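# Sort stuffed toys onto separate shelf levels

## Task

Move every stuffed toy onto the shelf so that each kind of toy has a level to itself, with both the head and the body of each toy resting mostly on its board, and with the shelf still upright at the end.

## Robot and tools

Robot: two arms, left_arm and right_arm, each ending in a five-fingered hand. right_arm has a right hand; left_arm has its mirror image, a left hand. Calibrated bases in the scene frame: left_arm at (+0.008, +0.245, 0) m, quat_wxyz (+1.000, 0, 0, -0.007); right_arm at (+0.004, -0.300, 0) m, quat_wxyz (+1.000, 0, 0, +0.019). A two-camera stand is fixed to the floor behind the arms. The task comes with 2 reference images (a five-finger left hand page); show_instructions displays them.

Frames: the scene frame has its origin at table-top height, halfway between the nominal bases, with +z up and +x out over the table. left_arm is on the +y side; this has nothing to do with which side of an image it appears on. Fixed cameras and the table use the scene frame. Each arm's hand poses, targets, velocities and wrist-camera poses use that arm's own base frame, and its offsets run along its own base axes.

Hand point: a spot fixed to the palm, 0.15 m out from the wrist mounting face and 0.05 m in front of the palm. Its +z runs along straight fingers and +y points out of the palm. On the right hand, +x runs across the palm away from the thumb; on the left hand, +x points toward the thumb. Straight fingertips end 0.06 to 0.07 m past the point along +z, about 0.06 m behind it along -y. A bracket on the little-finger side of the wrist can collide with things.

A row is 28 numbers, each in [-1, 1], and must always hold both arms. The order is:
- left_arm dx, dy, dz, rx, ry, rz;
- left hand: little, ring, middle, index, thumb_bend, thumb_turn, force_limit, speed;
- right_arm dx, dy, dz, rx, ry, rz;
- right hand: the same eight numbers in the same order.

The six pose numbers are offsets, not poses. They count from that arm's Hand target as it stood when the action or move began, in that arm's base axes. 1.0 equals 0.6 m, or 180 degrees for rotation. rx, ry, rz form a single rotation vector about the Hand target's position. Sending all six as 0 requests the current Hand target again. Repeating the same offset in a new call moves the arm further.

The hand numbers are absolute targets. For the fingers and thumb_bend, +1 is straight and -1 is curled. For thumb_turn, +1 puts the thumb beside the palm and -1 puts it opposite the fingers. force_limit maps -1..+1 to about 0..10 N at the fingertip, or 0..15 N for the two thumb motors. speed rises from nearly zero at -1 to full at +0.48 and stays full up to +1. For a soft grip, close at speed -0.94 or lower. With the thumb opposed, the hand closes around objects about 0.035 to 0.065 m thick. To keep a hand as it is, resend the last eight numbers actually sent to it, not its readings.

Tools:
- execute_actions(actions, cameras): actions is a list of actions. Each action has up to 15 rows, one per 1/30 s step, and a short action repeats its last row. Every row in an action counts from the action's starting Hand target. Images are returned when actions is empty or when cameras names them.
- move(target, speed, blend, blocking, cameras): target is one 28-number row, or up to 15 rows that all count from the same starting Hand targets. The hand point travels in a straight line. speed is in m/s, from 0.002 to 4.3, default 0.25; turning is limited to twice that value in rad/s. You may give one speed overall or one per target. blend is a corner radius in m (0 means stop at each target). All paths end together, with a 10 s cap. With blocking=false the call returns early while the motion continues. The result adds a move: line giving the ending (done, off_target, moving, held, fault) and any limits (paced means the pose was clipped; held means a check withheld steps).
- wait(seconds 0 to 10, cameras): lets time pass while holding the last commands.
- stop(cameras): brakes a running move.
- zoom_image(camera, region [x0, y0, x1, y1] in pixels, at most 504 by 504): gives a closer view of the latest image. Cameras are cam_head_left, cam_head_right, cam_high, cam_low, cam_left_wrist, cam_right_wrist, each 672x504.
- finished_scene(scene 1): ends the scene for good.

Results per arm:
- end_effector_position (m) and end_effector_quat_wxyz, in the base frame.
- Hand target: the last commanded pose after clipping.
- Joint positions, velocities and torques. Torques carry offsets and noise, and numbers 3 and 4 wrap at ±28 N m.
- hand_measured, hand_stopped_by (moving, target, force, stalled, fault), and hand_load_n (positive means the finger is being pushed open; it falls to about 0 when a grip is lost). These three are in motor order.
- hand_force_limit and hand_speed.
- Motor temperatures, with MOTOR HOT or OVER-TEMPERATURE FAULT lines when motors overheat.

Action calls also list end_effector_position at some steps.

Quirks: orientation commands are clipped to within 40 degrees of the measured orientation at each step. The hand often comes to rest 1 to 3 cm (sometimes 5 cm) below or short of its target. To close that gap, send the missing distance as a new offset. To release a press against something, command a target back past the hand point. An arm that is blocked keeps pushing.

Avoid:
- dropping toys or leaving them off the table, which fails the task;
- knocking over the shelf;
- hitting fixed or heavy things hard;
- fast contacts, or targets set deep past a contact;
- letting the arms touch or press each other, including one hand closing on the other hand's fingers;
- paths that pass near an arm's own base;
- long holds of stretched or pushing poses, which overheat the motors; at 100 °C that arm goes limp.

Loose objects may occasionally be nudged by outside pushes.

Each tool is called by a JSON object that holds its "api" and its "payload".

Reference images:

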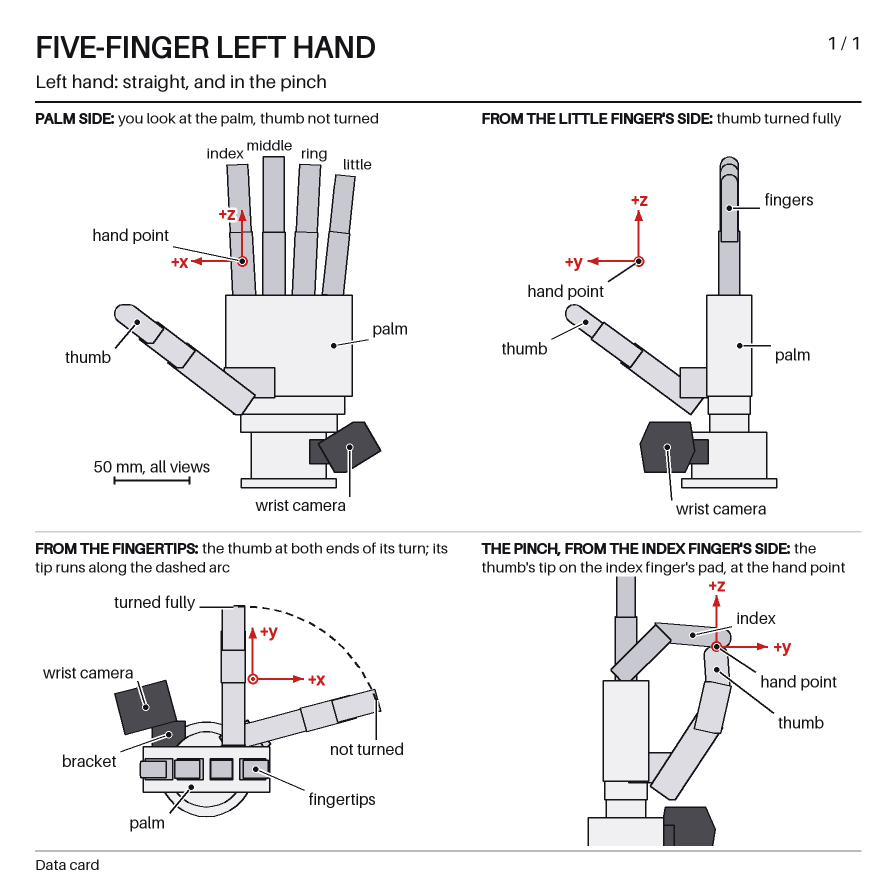

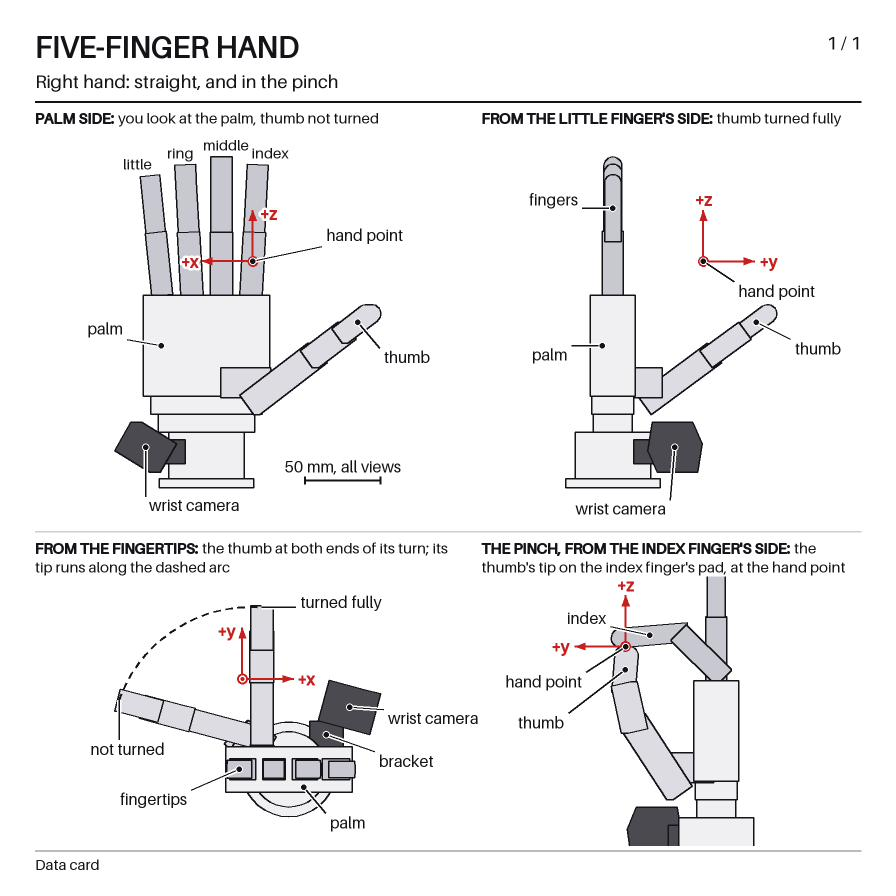

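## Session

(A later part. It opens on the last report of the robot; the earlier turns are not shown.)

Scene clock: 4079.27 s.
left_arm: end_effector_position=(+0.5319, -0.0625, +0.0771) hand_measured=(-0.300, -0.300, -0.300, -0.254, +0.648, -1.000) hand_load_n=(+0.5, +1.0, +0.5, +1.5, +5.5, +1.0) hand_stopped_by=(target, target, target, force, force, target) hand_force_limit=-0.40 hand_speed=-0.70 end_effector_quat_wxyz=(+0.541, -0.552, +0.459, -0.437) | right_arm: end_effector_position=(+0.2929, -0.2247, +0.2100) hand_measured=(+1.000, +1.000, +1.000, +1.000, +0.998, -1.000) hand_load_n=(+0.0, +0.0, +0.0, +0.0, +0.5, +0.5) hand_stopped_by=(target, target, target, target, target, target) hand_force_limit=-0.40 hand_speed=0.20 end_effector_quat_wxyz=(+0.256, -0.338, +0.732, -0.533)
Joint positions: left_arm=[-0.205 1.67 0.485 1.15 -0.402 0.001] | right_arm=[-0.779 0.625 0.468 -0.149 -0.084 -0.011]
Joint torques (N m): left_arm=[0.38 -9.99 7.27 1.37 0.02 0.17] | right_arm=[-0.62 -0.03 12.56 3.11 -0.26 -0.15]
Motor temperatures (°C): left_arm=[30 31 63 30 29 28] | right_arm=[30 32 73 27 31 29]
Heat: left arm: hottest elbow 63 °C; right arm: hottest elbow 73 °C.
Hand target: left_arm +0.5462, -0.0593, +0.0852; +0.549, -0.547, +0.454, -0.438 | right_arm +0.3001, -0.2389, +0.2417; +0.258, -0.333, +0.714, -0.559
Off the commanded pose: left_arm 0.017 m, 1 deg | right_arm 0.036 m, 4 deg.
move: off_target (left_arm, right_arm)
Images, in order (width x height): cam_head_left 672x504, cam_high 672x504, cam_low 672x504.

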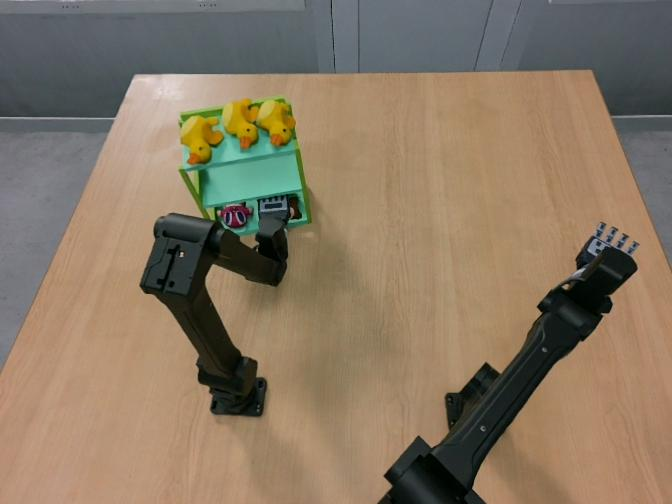

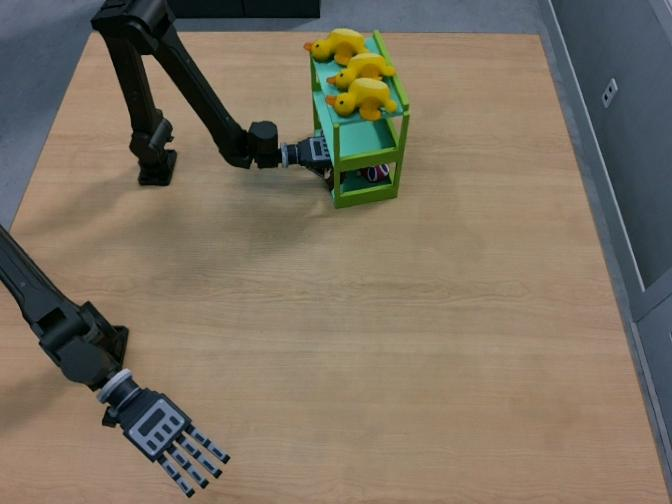

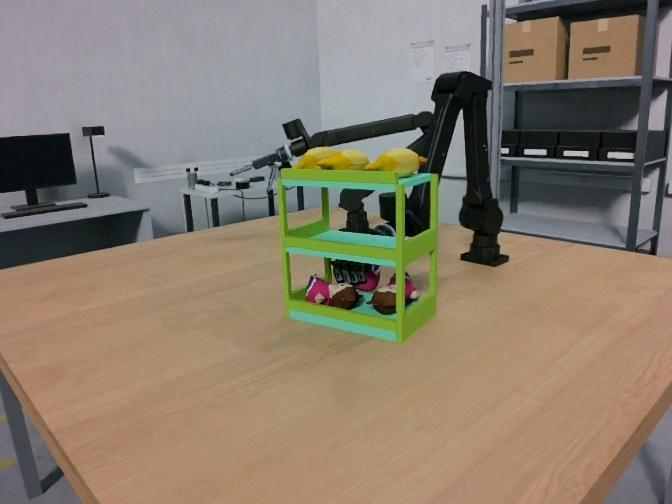

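{"api": "move", "payload": {"target": [[0.028,0.0067,-0.004,0,0,0,-0.3,-0.3,-0.3,-0.3,-0.1,-1,-0.4,-0.7,0,0,0,0,0,0,1,1,1,1,1,-1,-0.4,0.2]], "speed": 0.03, "cameras": ["cam_head_left","cam_low","cam_high"]}}

{"api": "zoom_image", "payload": {"camera": "cam_head_left", "region": [180, 160, 330, 310]}}

{"api": "zoom_image", "payload": {"camera": "cam_low", "region": [280, 220, 450, 340]}}

{"api": "zoom_image", "payload": {"camera": "cam_high", "region": [260, 100, 420, 230]}}

Scene clock: 4091.63 s.
left_arm: end_effector_position=(+0.5491, -0.0591, +0.0765) hand_measured=(-0.300, -0.300, -0.300, -0.254, +0.648, -1.000) hand_load_n=(+0.5, +1.0, +0.5, +1.5, +5.0, +1.0) hand_stopped_by=(target, target, target, force, force, target) hand_force_limit=-0.40 hand_speed=-0.70 end_effector_quat_wxyz=(+0.542, -0.552, +0.458, -0.439) | right_arm: end_effector_position=(+0.2929, -0.2247, +0.2100) hand_measured=(+1.000, +1.000, +1.000, +1.000, +0.998, -1.000) hand_load_n=(+0.0, +0.0, +0.0, +0.0, +0.0, +0.5) hand_stopped_by=(target, target, target, target, target, target) hand_force_limit=-0.40 hand_speed=0.20 end_effector_quat_wxyz=(+0.256, -0.338, +0.732, -0.533)
Joint positions: left_arm=[-0.186 1.702 0.529 1.143 -0.383 0.001] | right_arm=[-0.779 0.625 0.468 -0.149 -0.084 -0.011]
Joint torques (N m): left_arm=[0.38 -10.4 7.34 1.32 0.02 0.17] | right_arm=[-0.73 0.03 12.55 2.97 -0.25 -0.2]
Motor temperatures (°C): left_arm=[30 31 62 30 29 28] | right_arm=[30 32 73 27 31 29]
Heat: left arm: hottest elbow 62 °C; right arm: hottest elbow 73 °C.
Hand target: left_arm +0.5631, -0.0554, +0.0829; +0.549, -0.547, +0.455, -0.438 | right_arm +0.3001, -0.2389, +0.2417; +0.258, -0.333, +0.714, -0.559
Off the commanded pose: left_arm 0.016 m, 1 deg | right_arm 0.036 m, 4 deg.
move: off_target (left_arm, right_arm)
Images, in order (width x height): cam_head_left 672x504, cam_high 672x504, cam_low 672x504.

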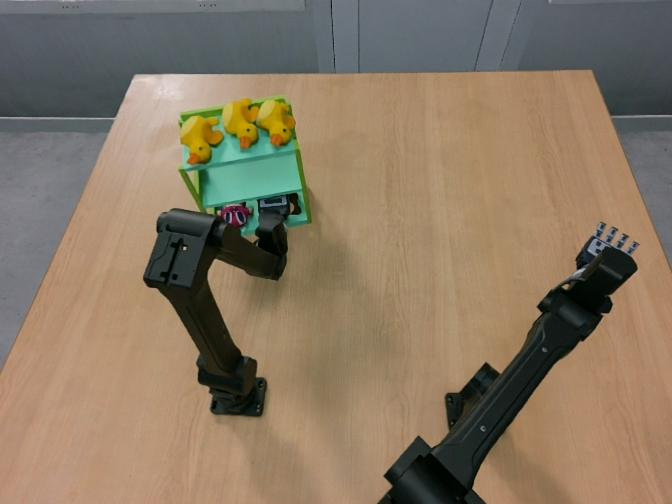

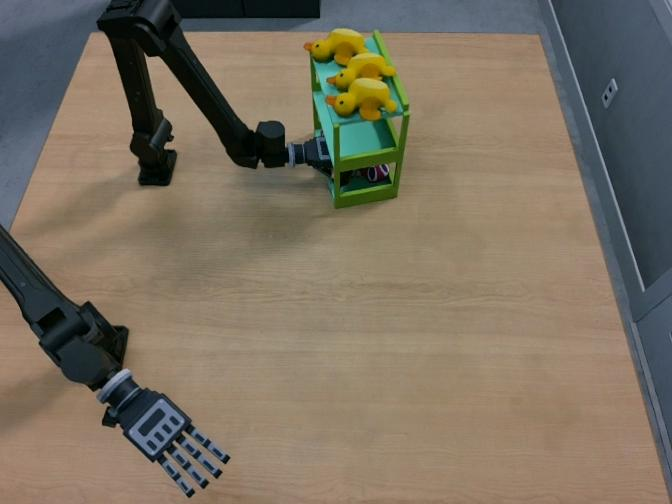

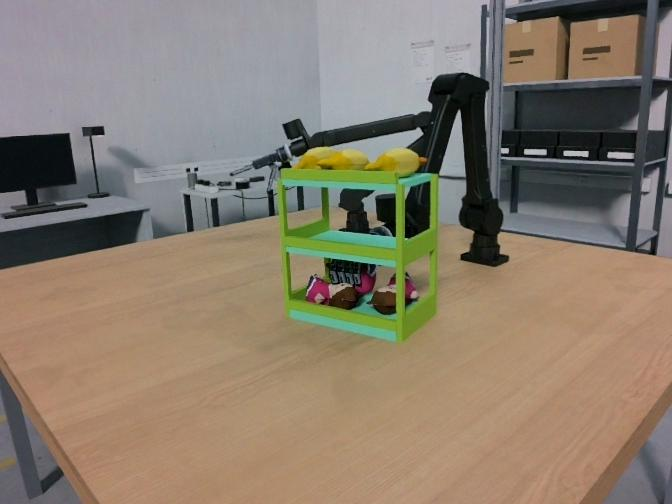

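Scaled by 3.360 from the camera's 672x504 image, which has a finer 960x720 frame.

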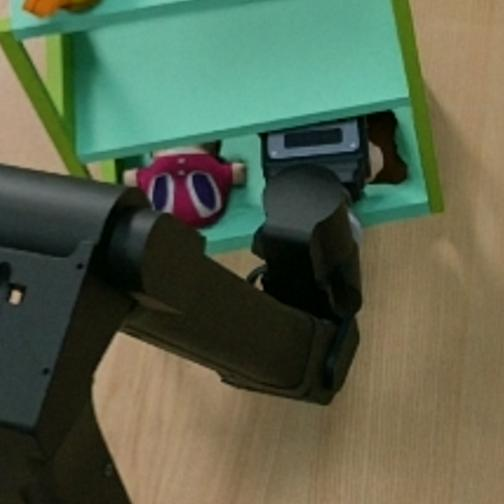

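Scaled by 2.965 from the camera's 672x504 image, which has a finer 960x720 frame.

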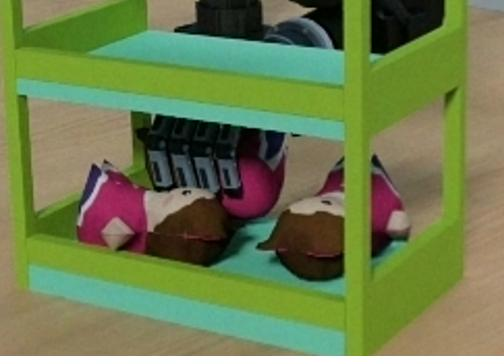

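Scaled by 3.150 from the camera's 672x504 image, which has a finer 960x720 frame.

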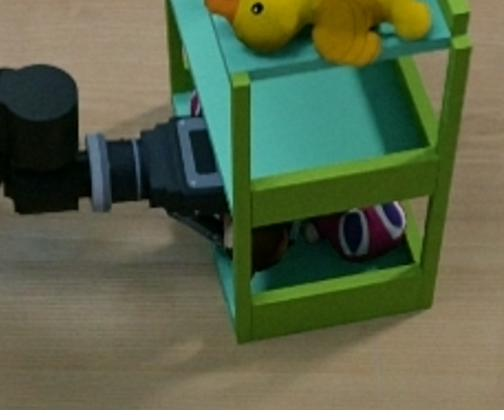

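{"api": "move", "payload": {"target": [[0.017,0.0042,-0.004,0,0,0,-0.3,-0.3,-0.3,-0.3,-0.1,-1,-0.4,-0.7,0,0,0,0,0,0,1,1,1,1,1,-1,-0.4,0.2],[0.017,0.0042,-0.024,0,0,0,-0.3,-0.3,-0.3,-0.3,-0.1,-1,-0.4,-0.7,0,0,0,0,0,0,1,1,1,1,1,-1,-0.4,0.2]], "speed": 0.03, "cameras": ["cam_head_left","cam_low","cam_high"]}}

{"api": "zoom_image", "payload": {"camera": "cam_low", "region": [280, 220, 450, 340]}}

{"api": "zoom_image", "payload": {"camera": "cam_high", "region": [260, 100, 420, 230]}}

Scene clock: 4101.93 s.
left_arm: end_effector_position=(+0.5627, -0.0577, +0.0725) hand_measured=(-0.300, -0.300, -0.300, -0.254, +0.648, -1.000) hand_load_n=(+0.5, +1.5, +0.5, +1.5, +4.0, +0.5) hand_stopped_by=(target, target, target, force, force, target) hand_force_limit=-0.40 hand_speed=-0.70 end_effector_quat_wxyz=(+0.544, -0.549, +0.454, -0.443) | right_arm: end_effector_position=(+0.2929, -0.2247, +0.2100) hand_measured=(+1.000, +1.000, +1.000, +1.000, +0.998, -1.000) hand_load_n=(+0.0, +0.0, -0.5, +0.0, +0.0, +0.0) hand_stopped_by=(target, target, target, target, target, target) hand_force_limit=-0.40 hand_speed=0.20 end_effector_quat_wxyz=(+0.256, -0.338, +0.732, -0.533)
Joint positions: left_arm=[-0.175 1.748 0.562 1.17 -0.372 0.001] | right_arm=[-0.779 0.625 0.468 -0.149 -0.084 -0.011]
Joint torques (N m): left_arm=[0.32 -9.41 6.71 1.8 0.03 0.17] | right_arm=[-1.2 -0.62 12.72 2.93 -0.25 -0.17]
Motor temperatures (°C): left_arm=[30 31 61 30 29 28] | right_arm=[30 32 73 27 31 29]
Heat: left arm: hottest elbow 61 °C; right arm: hottest elbow 73 °C.
Hand target: left_arm +0.5732, -0.0529, +0.0684; +0.549, -0.547, +0.454, -0.438 | right_arm +0.3001, -0.2389, +0.2417; +0.258, -0.333, +0.714, -0.559
Off the commanded pose: left_arm 0.012 m, 1 deg | right_arm 0.036 m, 4 deg.
move: off_target (left_arm, right_arm)
Images, in order (width x height): cam_head_left 672x504, cam_high 672x504, cam_low 672x504.

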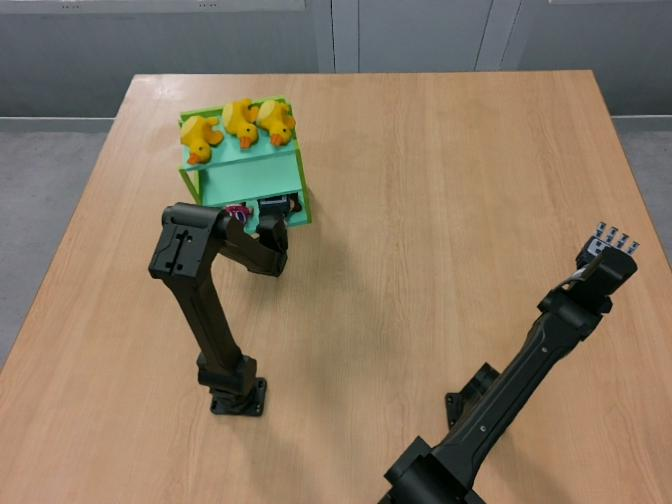

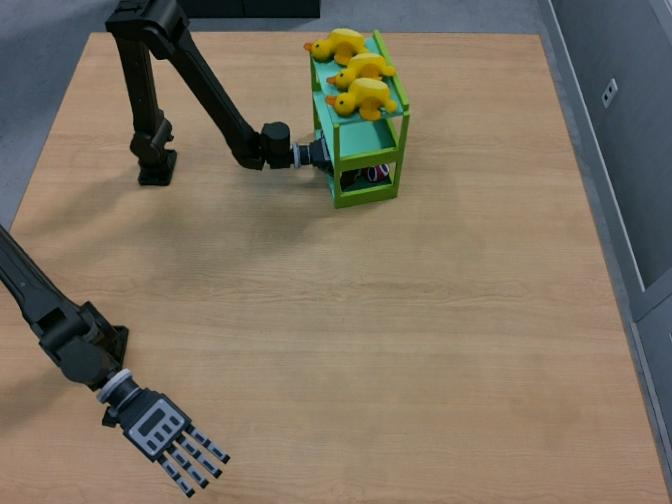

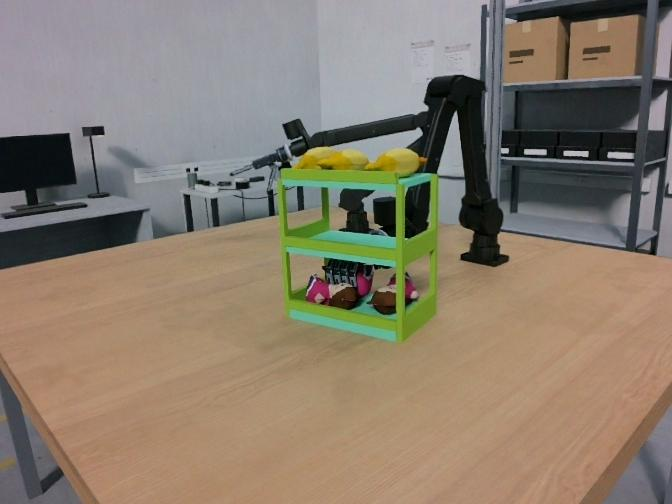

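Scaled by 2.965 from the camera's 672x504 image, which has a finer 960x720 frame.

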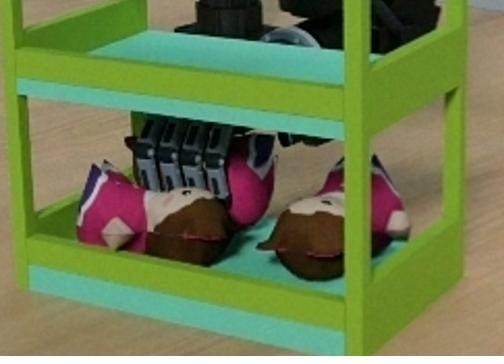

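Scaled by 3.150 from the camera's 672x504 image, which has a finer 960x720 frame.

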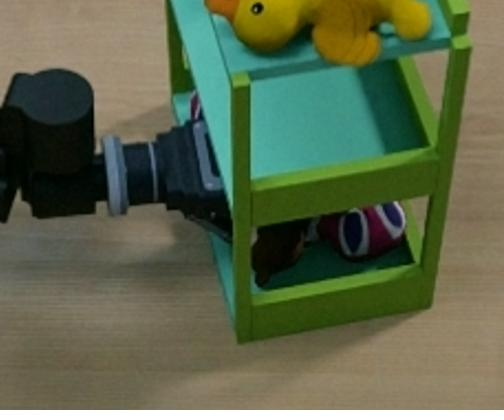

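{"api": "move", "payload": {"target": [[0.0,0.0,-0.012,0,0,0,-0.3,-0.3,-0.3,-0.3,-0.1,-1,-0.4,-0.7,0,0,0,0,0,0,1,1,1,1,1,-1,-0.4,0.2],[0.0,0.0,-0.012,0,0,0,0.2,0.2,0.2,0.2,-0.1,-1,-0.4,-0.5,0,0,0,0,0,0,1,1,1,1,1,-1,-0.4,0.2]], "speed": 0.03, "cameras": ["cam_head_left","cam_low","cam_high"]}}

{"api": "zoom_image", "payload": {"camera": "cam_low", "region": [280, 220, 450, 340]}}

{"api": "zoom_image", "payload": {"camera": "cam_high", "region": [260, 100, 420, 230]}}

Scene clock: 4119.57 s.
left_arm: end_effector_position=(+0.5639, -0.0579, +0.0722) hand_measured=(+0.200, +0.200, +0.200, +0.200, +0.646, -1.000) hand_load_n=(+0.0, -0.5, -2.0, +0.0, -1.0, +0.5) hand_stopped_by=(target, target, target, target, force, target) hand_force_limit=-0.40 hand_speed=-0.50 end_effector_quat_wxyz=(+0.547, -0.546, +0.449, -0.448) | right_arm: end_effector_position=(+0.2929, -0.2247, +0.2100) hand_measured=(+1.000, +1.000, +1.000, +1.000, +0.998, -1.000) hand_load_n=(+0.0, +0.0, +0.0, +0.0, +0.0, +0.0) hand_stopped_by=(target, target, target, target, target, target) hand_force_limit=-0.40 hand_speed=0.20 end_effector_quat_wxyz=(+0.256, -0.338, +0.732, -0.533)
Joint positions: left_arm=[-0.175 1.765 0.562 1.203 -0.372 0.001] | right_arm=[-0.779 0.625 0.468 -0.149 -0.084 -0.011]
Joint torques (N m): left_arm=[0.44 -8.88 6.5 1.47 0.04 0.17] | right_arm=[-1.26 -0.21 12.79 3.04 -0.26 -0.15]
Motor temperatures (°C): left_arm=[30 31 60 30 29 28] | right_arm=[30 32 73 27 31 29]
Heat: left arm: hottest elbow 60 °C; right arm: hottest elbow 73 °C.
Hand target: left_arm +0.5732, -0.0529, +0.0612; +0.549, -0.547, +0.454, -0.438 | right_arm +0.3001, -0.2389, +0.2417; +0.258, -0.333, +0.714, -0.559
Off the commanded pose: left_arm 0.015 m, 1 deg | right_arm 0.036 m, 4 deg.
move: off_target (left_arm, right_arm); target 2's new numbers were sent with left_arm's hand 0.016 m and 1 deg from that target
Images, in order (width x height): cam_head_left 672x504, cam_high 672x504, cam_low 672x504.

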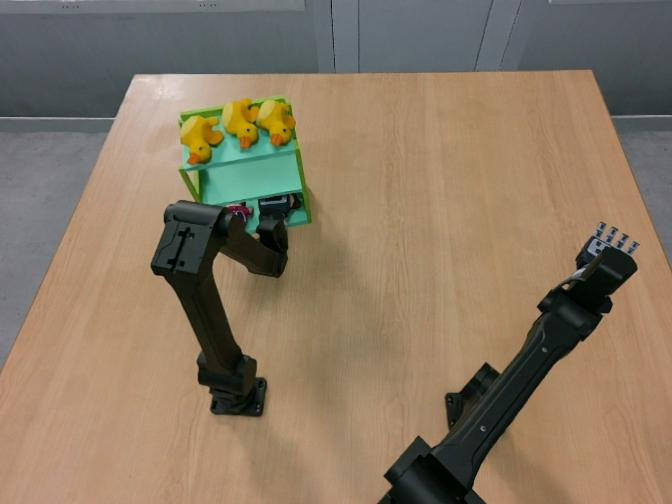

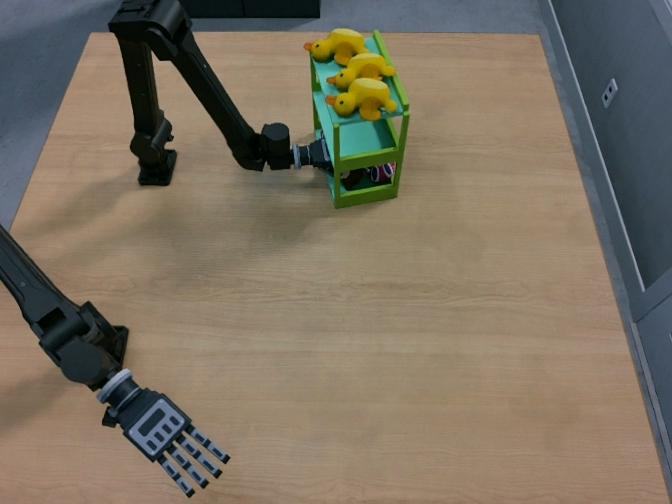

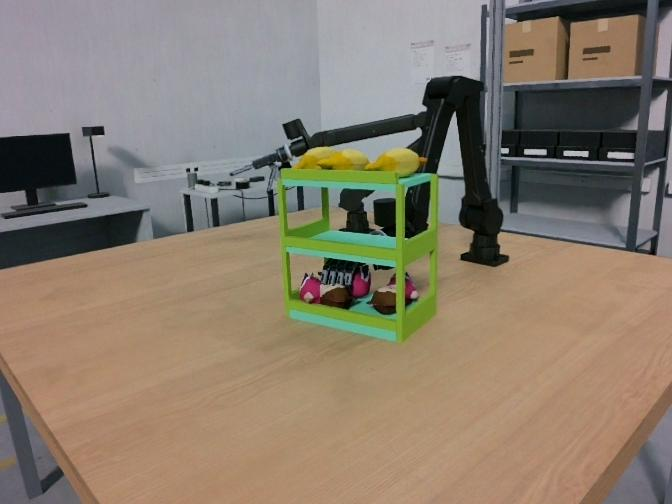

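Scaled by 2.965 from the camera's 672x504 image, which has a finer 960x720 frame.

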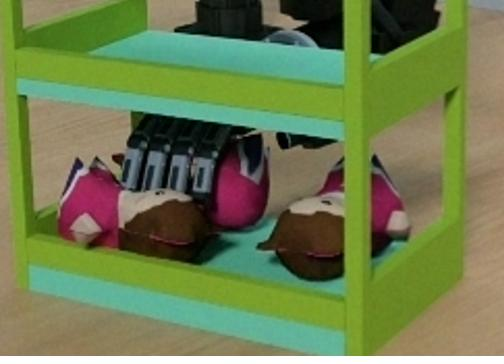

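Scaled by 3.150 from the camera's 672x504 image, which has a finer 960x720 frame.

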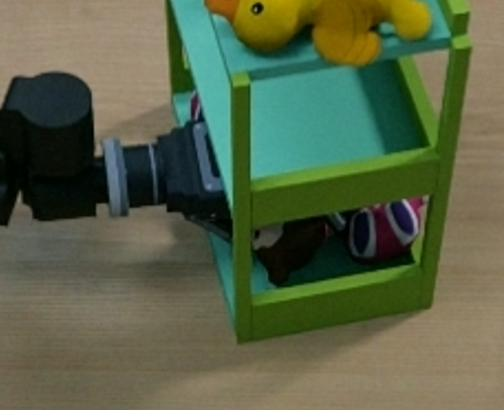

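{"api": "move", "payload": {"target": [[0.0,0.0,0.045,0,0,0,0.6,0.6,0.6,0.6,0.75,-1,-0.4,-0.5,0,0,0,0,0,0,1,1,1,1,1,-1,-0.4,0.2]], "speed": 0.03, "cameras": ["cam_low","cam_high"]}}

{"api": "zoom_image", "payload": {"camera": "cam_low", "region": [280, 220, 450, 340]}}

{"api": "zoom_image", "payload": {"camera": "cam_high", "region": [260, 100, 420, 230]}}

Scene clock: 4130.37 s.
left_arm: end_effector_position=(+0.5648, -0.0579, +0.0769) hand_measured=(+0.600, +0.600, +0.600, +0.600, +0.750, -1.000) hand_load_n=(-0.5, +0.0, +0.0, -0.5, +0.0, +0.0) hand_stopped_by=(target, target, target, target, target, target) hand_force_limit=-0.40 hand_speed=-0.50 end_effector_quat_wxyz=(+0.541, -0.552, +0.459, -0.438) | right_arm: end_effector_position=(+0.2929, -0.2247, +0.2100) hand_measured=(+1.000, +1.000, +1.000, +1.000, +0.998, -1.000) hand_load_n=(+0.0, +0.0, +0.0, +0.0, +0.0, +0.0) hand_stopped_by=(target, target, target, target, target, target) hand_force_limit=-0.40 hand_speed=0.20 end_effector_quat_wxyz=(+0.256, -0.338, +0.732, -0.533)
Joint positions: left_arm=[-0.175 1.722 0.572 1.116 -0.371 0.001] | right_arm=[-0.779 0.625 0.468 -0.149 -0.084 -0.011]
Joint torques (N m): left_arm=[0.44 -12.98 6.38 1.17 -0.01 0.17] | right_arm=[-0.73 -0.03 12.59 3.06 -0.22 -0.11]
Motor temperatures (°C): left_arm=[30 31 59 30 29 28] | right_arm=[30 32 73 27 31 29]
Heat: left arm: hottest elbow 59 °C; right arm: hottest elbow 73 °C.
Hand target: left_arm +0.5732, -0.0529, +0.0882; +0.549, -0.547, +0.454, -0.438 | right_arm +0.3001, -0.2389, +0.2417; +0.258, -0.333, +0.714, -0.559
Off the commanded pose: left_arm 0.015 m, 1 deg | right_arm 0.036 m, 4 deg.
move: off_target (left_arm, right_arm)
Images, in order (width x height): cam_high 672x504, cam_low 672x504.

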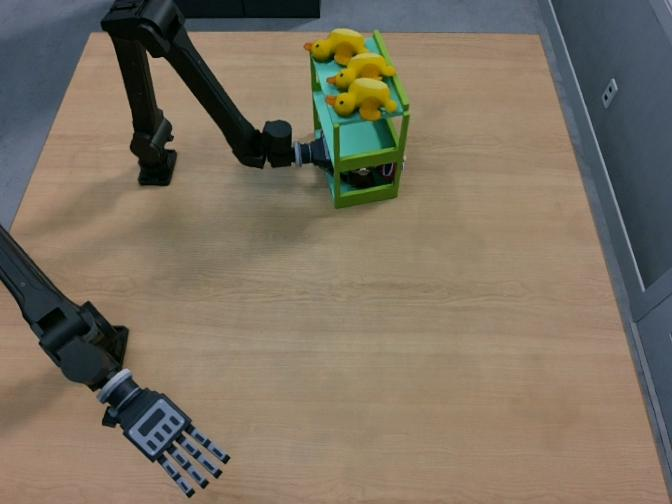

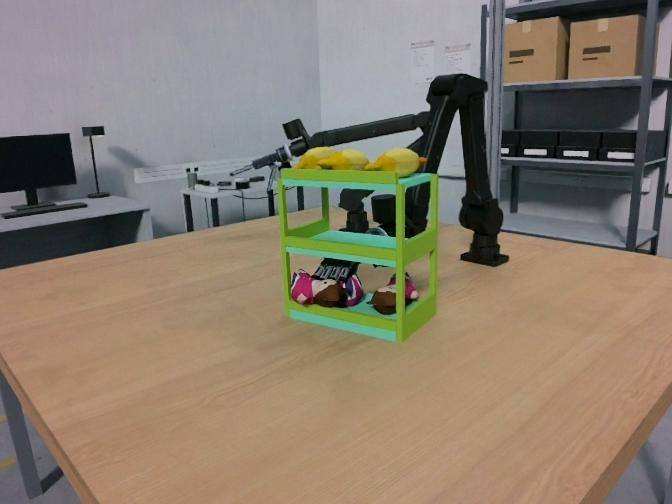

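Scaled by 2.965 from the camera's 672x504 image, which has a finer 960x720 frame.

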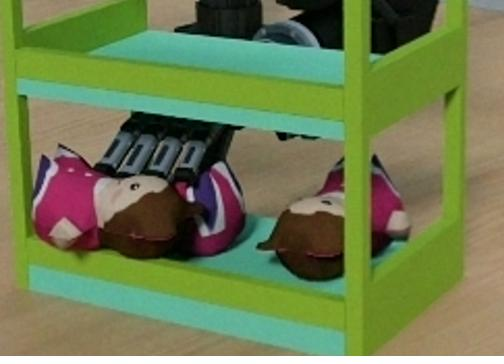

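Scaled by 3.150 from the camera's 672x504 image, which has a finer 960x720 frame.

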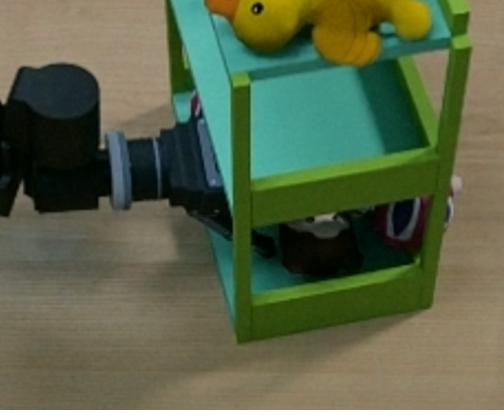

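{"api": "move", "payload": {"target": [[0.0,0.0,0.0,0,0,0,1,1,1,1,0.75,-1,-0.4,-0.5,0,0,0,0,0,0,1,1,1,1,1,-1,-0.4,0.2],[-0.05,-0.012,-0.015,0,0,0,1,1,1,1,0.75,-1,-0.4,-0.5,0,0,0,0,0,0,1,1,1,1,1,-1,-0.4,0.2]], "speed": 0.04, "cameras": ["cam_low","cam_high","cam_head_left"]}}

{"api": "zoom_image", "payload": {"camera": "cam_low", "region": [280, 220, 450, 340]}}

{"api": "zoom_image", "payload": {"camera": "cam_high", "region": [260, 100, 420, 230]}}

Scene clock: 4144.60 s.
left_arm: end_effector_position=(+0.5468, -0.0553, +0.0758) hand_measured=(+1.000, +1.000, +1.000, +1.000, +0.748, -1.000) hand_load_n=(+0.0, +0.0, +0.0, +0.0, -1.0, -0.5) hand_stopped_by=(target, target, target, target, target, target) hand_force_limit=-0.40 hand_speed=-0.50 end_effector_quat_wxyz=(+0.547, -0.554, +0.452, -0.436) | right_arm: end_effector_position=(+0.2929, -0.2247, +0.2100) hand_measured=(+1.000, +1.000, +1.000, +1.000, +0.998, -1.000) hand_load_n=(+0.0, +0.0, +0.0, +0.0, +0.0, +0.0) hand_stopped_by=(target, target, target, target, target, target) hand_force_limit=-0.40 hand_speed=0.20 end_effector_quat_wxyz=(+0.256, -0.338, +0.732, -0.533)
Joint positions: left_arm=[-0.186 1.707 0.521 1.161 -0.4 0.001] | right_arm=[-0.779 0.625 0.468 -0.149 -0.084 -0.011]
Joint torques (N m): left_arm=[-1.26 -12.04 3.9 2.1 -0.2 0.16] | right_arm=[-0.73 -0.44 12.59 3.06 -0.21 -0.17]
Motor temperatures (°C): left_arm=[30 31 59 30 29 28] | right_arm=[30 32 74 27 31 29]
Heat: left arm: hottest elbow 59 °C; right arm: hottest elbow 74 °C.
Hand target: left_arm +0.5432, -0.0601, +0.0792; +0.549, -0.547, +0.454, -0.438 | right_arm +0.3001, -0.2389, +0.2417; +0.258, -0.333, +0.714, -0.559
Off the commanded pose: left_arm 0.007 m, 1 deg | right_arm 0.036 m, 4 deg.
move: off_target (right_arm)
Images, in order (width x height): cam_head_left 672x504, cam_high 672x504, cam_low 672x504.

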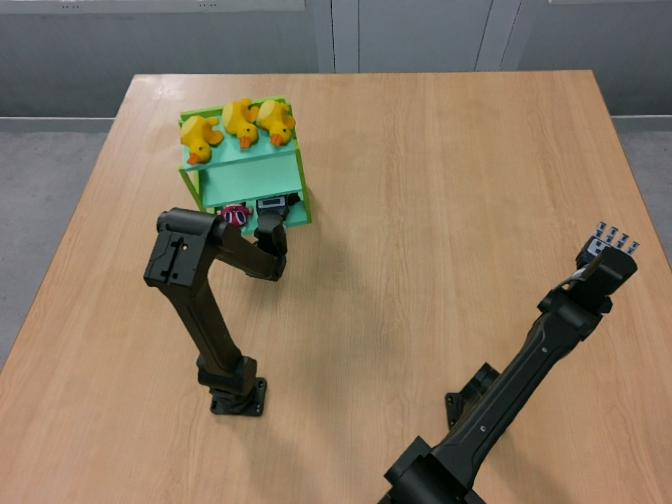

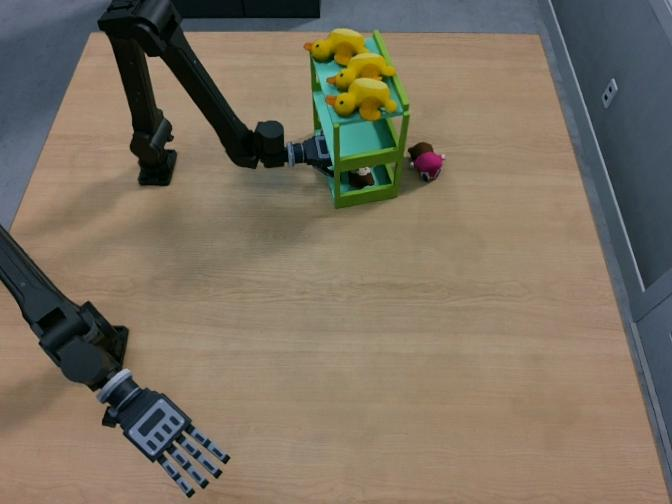

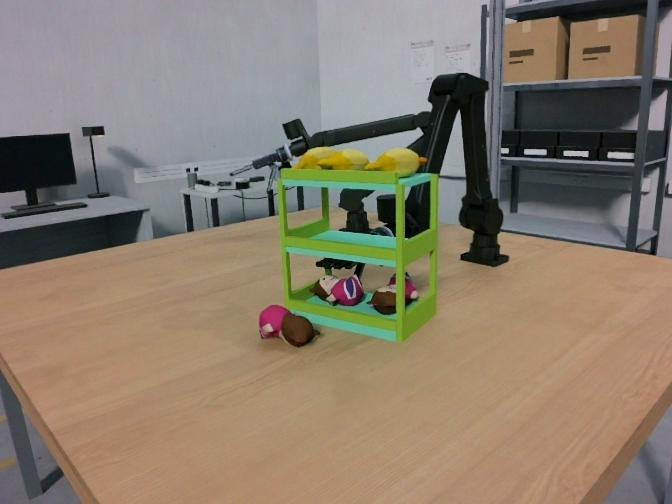

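Scaled by 2.965 from the camera's 672x504 image, which has a finer 960x720 frame.

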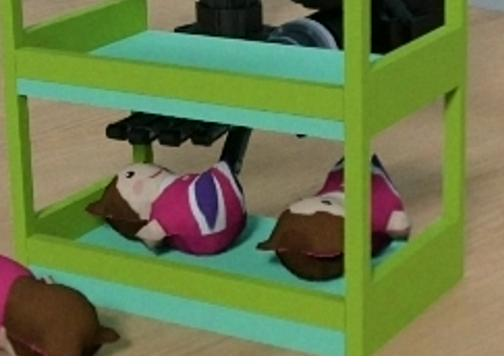

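Scaled by 3.150 from the camera's 672x504 image, which has a finer 960x720 frame.

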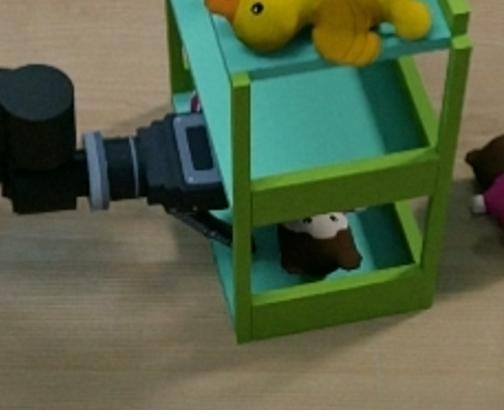

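{"api": "move", "payload": {"target": [[-0.08,-0.019,-0.01,0,0,0,1,1,1,1,0.75,-1,-0.4,-0.5,0,0,0,0,0,0,1,1,1,1,1,-1,-0.4,0.2],[-0.2,-0.048,0.03,0,0,0,1,1,1,1,1,-1,-0.4,-0.5,0,0,0,0,0,0,1,1,1,1,1,-1,-0.4,0.2]], "speed": 0.08, "cameras": ["cam_low","cam_high","cam_head_left"]}}

{"api": "zoom_image", "payload": {"camera": "cam_low", "region": [240, 200, 460, 360]}}

{"api": "zoom_image", "payload": {"camera": "cam_high", "region": [290, 80, 460, 230]}}

{"api": "zoom_image", "payload": {"camera": "cam_head_left", "region": [180, 80, 340, 240]}}

Scene clock: 4203.57 s.
left_arm: end_effector_position=(+0.4252, -0.0866, +0.0973) hand_measured=(+1.000, +1.000, +1.000, +1.000, +1.000, -1.000) hand_load_n=(+0.0, +0.0, +0.0, +0.0, +0.0, +0.0) hand_stopped_by=(target, target, target, target, target, target) hand_force_limit=-0.40 hand_speed=-0.50 end_effector_quat_wxyz=(+0.549, -0.551, +0.449, -0.440) | right_arm: end_effector_position=(+0.2929, -0.2247, +0.2100) hand_measured=(+1.000, +1.000, +1.000, +1.000, +0.998, -1.000) hand_load_n=(+0.0, +0.0, +0.0, +0.0, +0.0, +0.0) hand_stopped_by=(target, target, target, target, target, target) hand_force_limit=-0.40 hand_speed=0.20 end_effector_quat_wxyz=(+0.256, -0.338, +0.732, -0.533)
Joint positions: left_arm=[-0.399 1.421 0.233 1.176 -0.61 0.001] | right_arm=[-0.779 0.625 0.468 -0.149 -0.084 -0.011]
Joint torques (N m): left_arm=[-1.03 -6.65 4.4 1.21 -0.24 0.12] | right_arm=[-0.79 -0.44 12.57 3.06 -0.22 -0.14]
Motor temperatures (°C): left_arm=[30 32 56 30 29 28] | right_arm=[30 32 74 27 31 29]
Heat: left arm: hottest elbow 56 °C; right arm: hottest elbow 74 °C.
Hand target: left_arm +0.4233, -0.0889, +0.0973; +0.549, -0.547, +0.454, -0.438 | right_arm +0.3001, -0.2389, +0.2417; +0.258, -0.333, +0.714, -0.559
Off the commanded pose: left_arm 0.003 m, 1 deg | right_arm 0.036 m, 4 deg.
move: off_target (right_arm)
Images, in order (width x height): cam_head_left 672x504, cam_high 672x504, cam_low 672x504.

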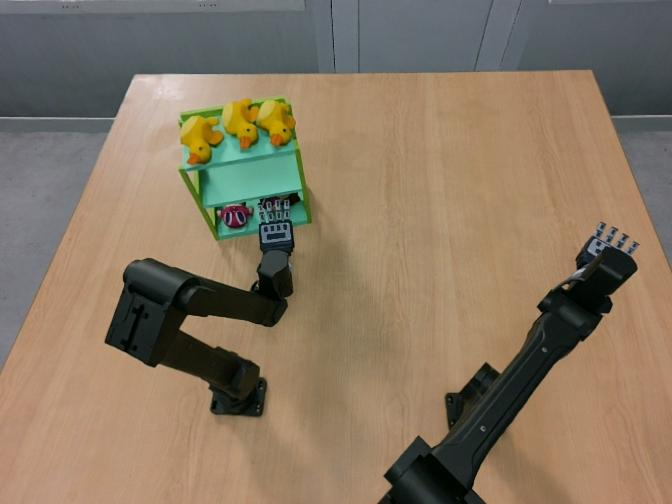

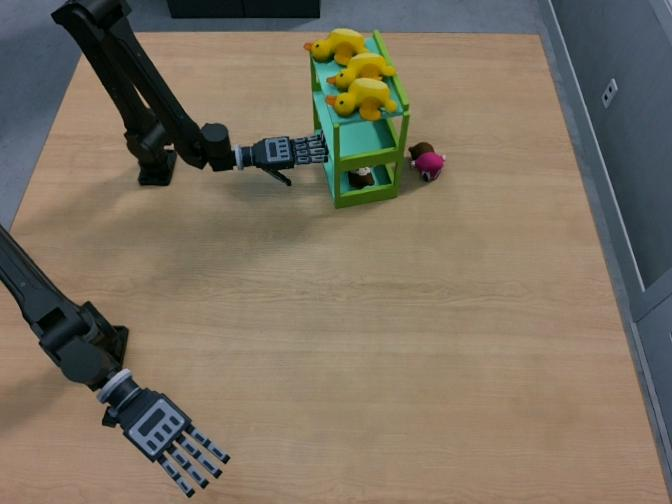

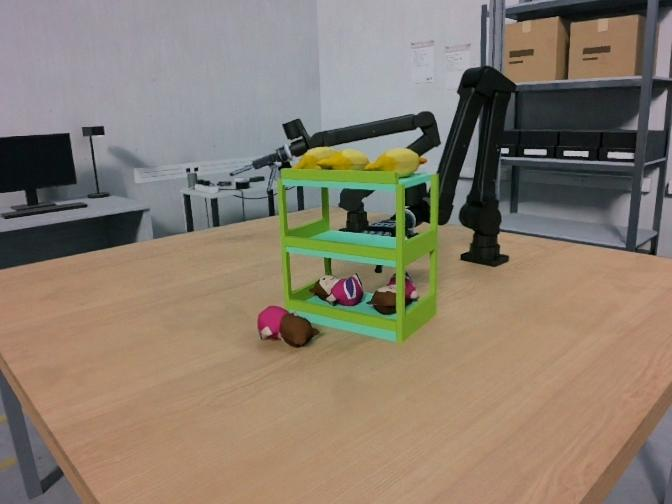

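Scaled by 2.291 from the camera's 672x504 image, which has a finer 960x720 frame.

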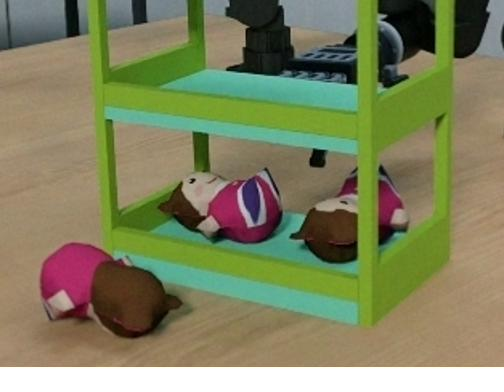

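Scaled by 2.965 from the camera's 672x504 image, which has a finer 960x720 frame.

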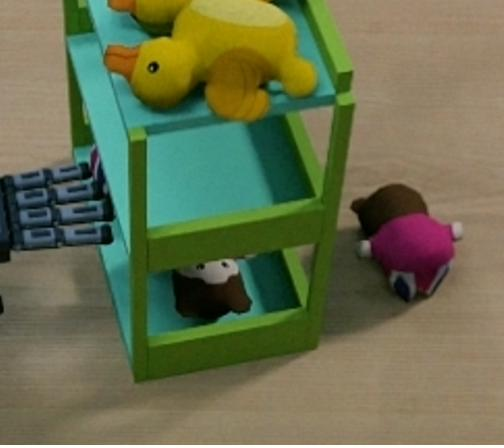

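Scaled by 3.150 from the camera's 672x504 image, which has a finer 960x720 frame.

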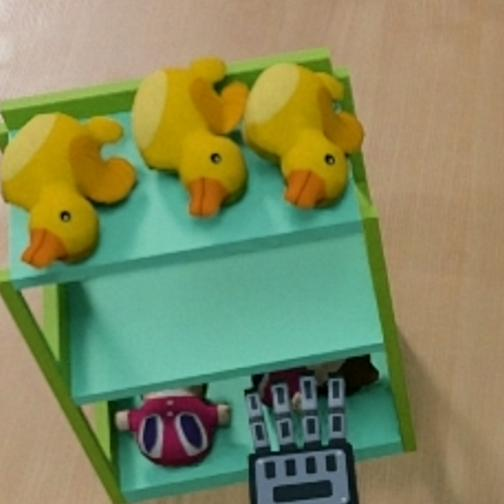

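{"api": "move", "payload": {"target": [[-0.15,-0.035,0.02,0,0,0,1,1,1,1,1,-1,-0.4,-0.5,0,0.05,-0.12,0,0,0,1,1,1,1,1,-1,-0.4,0.2]], "speed": 0.1}}

Scene clock: 4212.27 s.
left_arm: end_effector_position=(+0.3346, -0.1083, +0.1095) hand_measured=(+1.000, +1.000, +1.000, +1.000, +1.000, -1.000) hand_load_n=(+0.0, -0.5, -0.5, +0.0, +0.0, +0.0) hand_stopped_by=(target, target, target, target, target, target) hand_force_limit=-0.40 hand_speed=-0.50 end_effector_quat_wxyz=(+0.550, -0.549, +0.451, -0.439) | right_arm: end_effector_position=(+0.2953, -0.2115, +0.1638) hand_measured=(+1.000, +1.000, +1.000, +1.000, +0.998, -1.000) hand_load_n=(+0.0, +0.0, +0.0, +0.0, +0.0, +0.0) hand_stopped_by=(target, target, target, target, target, target) hand_force_limit=-0.40 hand_speed=0.20 end_effector_quat_wxyz=(+0.248, -0.337, +0.720, -0.553)
Joint positions: left_arm=[-0.706 1.09 0.077 0.997 -0.916 0.001] | right_arm=[-0.694 0.625 0.322 0.035 0.017 -0.011]
Joint torques (N m): left_arm=[-0.91 -2.26 5.63 0.99 -0.25 0.05] | right_arm=[1.55 -0.97 8.94 2.95 0.04 0.14]
Motor temperatures (°C): left_arm=[30 32 56 30 29 28] | right_arm=[30 32 74 27 31 29]
Heat: left arm: hottest elbow 56 °C; right arm: hottest elbow 74 °C.
Hand target: left_arm +0.3332, -0.1098, +0.1092; +0.549, -0.547, +0.454, -0.438 | right_arm +0.3002, -0.2089, +0.1697; +0.258, -0.333, +0.714, -0.559
Off the commanded pose: left_arm 0.002 m, 0 deg | right_arm 0.008 m, 2 deg.
move: done

{"api": "move", "payload": {"target": [[0.07,-0.006,-0.05,-0.0363,0.1455,0,1,1,1,1,0.6,-1,-0.4,0.0,0,0,0,0,0,0,1,1,1,1,1,-1,-0.4,0.2]], "speed": 0.12, "cameras": ["cam_head_left"]}}

Scene clock: 4281.70 s.
left_arm: end_effector_position=(+0.3559, -0.1069, +0.0598) hand_measured=(+1.000, +1.000, +1.000, +1.000, +0.600, -1.000) hand_load_n=(+0.0, -0.5, +0.0, +0.0, +0.0, +0.0) hand_stopped_by=(target, target, target, target, target, target) hand_force_limit=-0.40 hand_speed=0.00 end_effector_quat_wxyz=(-0.399, +0.658, -0.557, +0.313) | right_arm: end_effector_position=(+0.2953, -0.2115, +0.1638) hand_measured=(+1.000, +1.000, +1.000, +1.000, +0.998, -1.000) hand_load_n=(+0.0, +0.0, +0.0, -0.5, +0.0, +0.0) hand_stopped_by=(target, target, target, target, target, target) hand_force_limit=-0.40 hand_speed=0.20 end_effector_quat_wxyz=(+0.248, -0.337, +0.720, -0.553)
Joint positions: left_arm=[-0.464 1.012 0.342 0.054 -0.572 -0.327] | right_arm=[-0.694 0.625 0.322 0.035 0.017 -0.011]
Joint torques (N m): left_arm=[0.38 -2.78 11.62 0.99 -0.25 -0.16] | right_arm=[1.85 -0.85 8.88 2.92 0.03 0.16]
Motor temperatures (°C): left_arm=[30 30 58 30 29 28] | right_arm=[30 32 63 27 31 29]
Heat: left arm: hottest elbow 58 °C; right arm: hottest elbow 63 °C.
Hand target: left_arm +0.3752, -0.1135, +0.0793; -0.400, +0.662, -0.542, +0.328 | right_arm +0.3002, -0.2089, +0.1697; +0.258, -0.333, +0.714, -0.559
Off the commanded pose: left_arm 0.028 m, 3 deg | right_arm 0.008 m, 2 deg.
move: off_target (left_arm)
Images, in order (width x height): cam_head_left 672x504.

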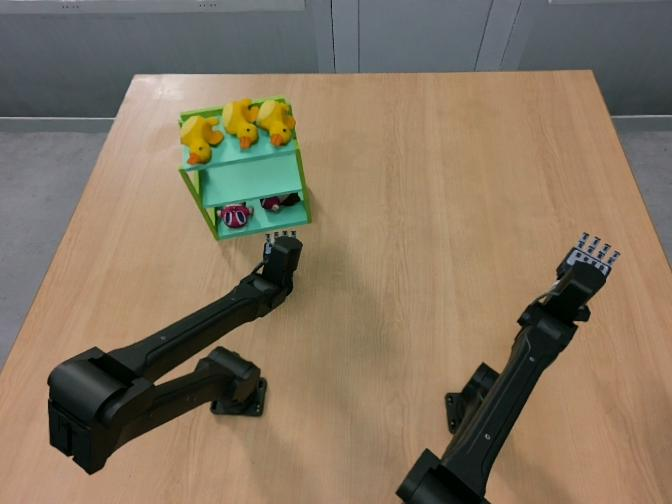

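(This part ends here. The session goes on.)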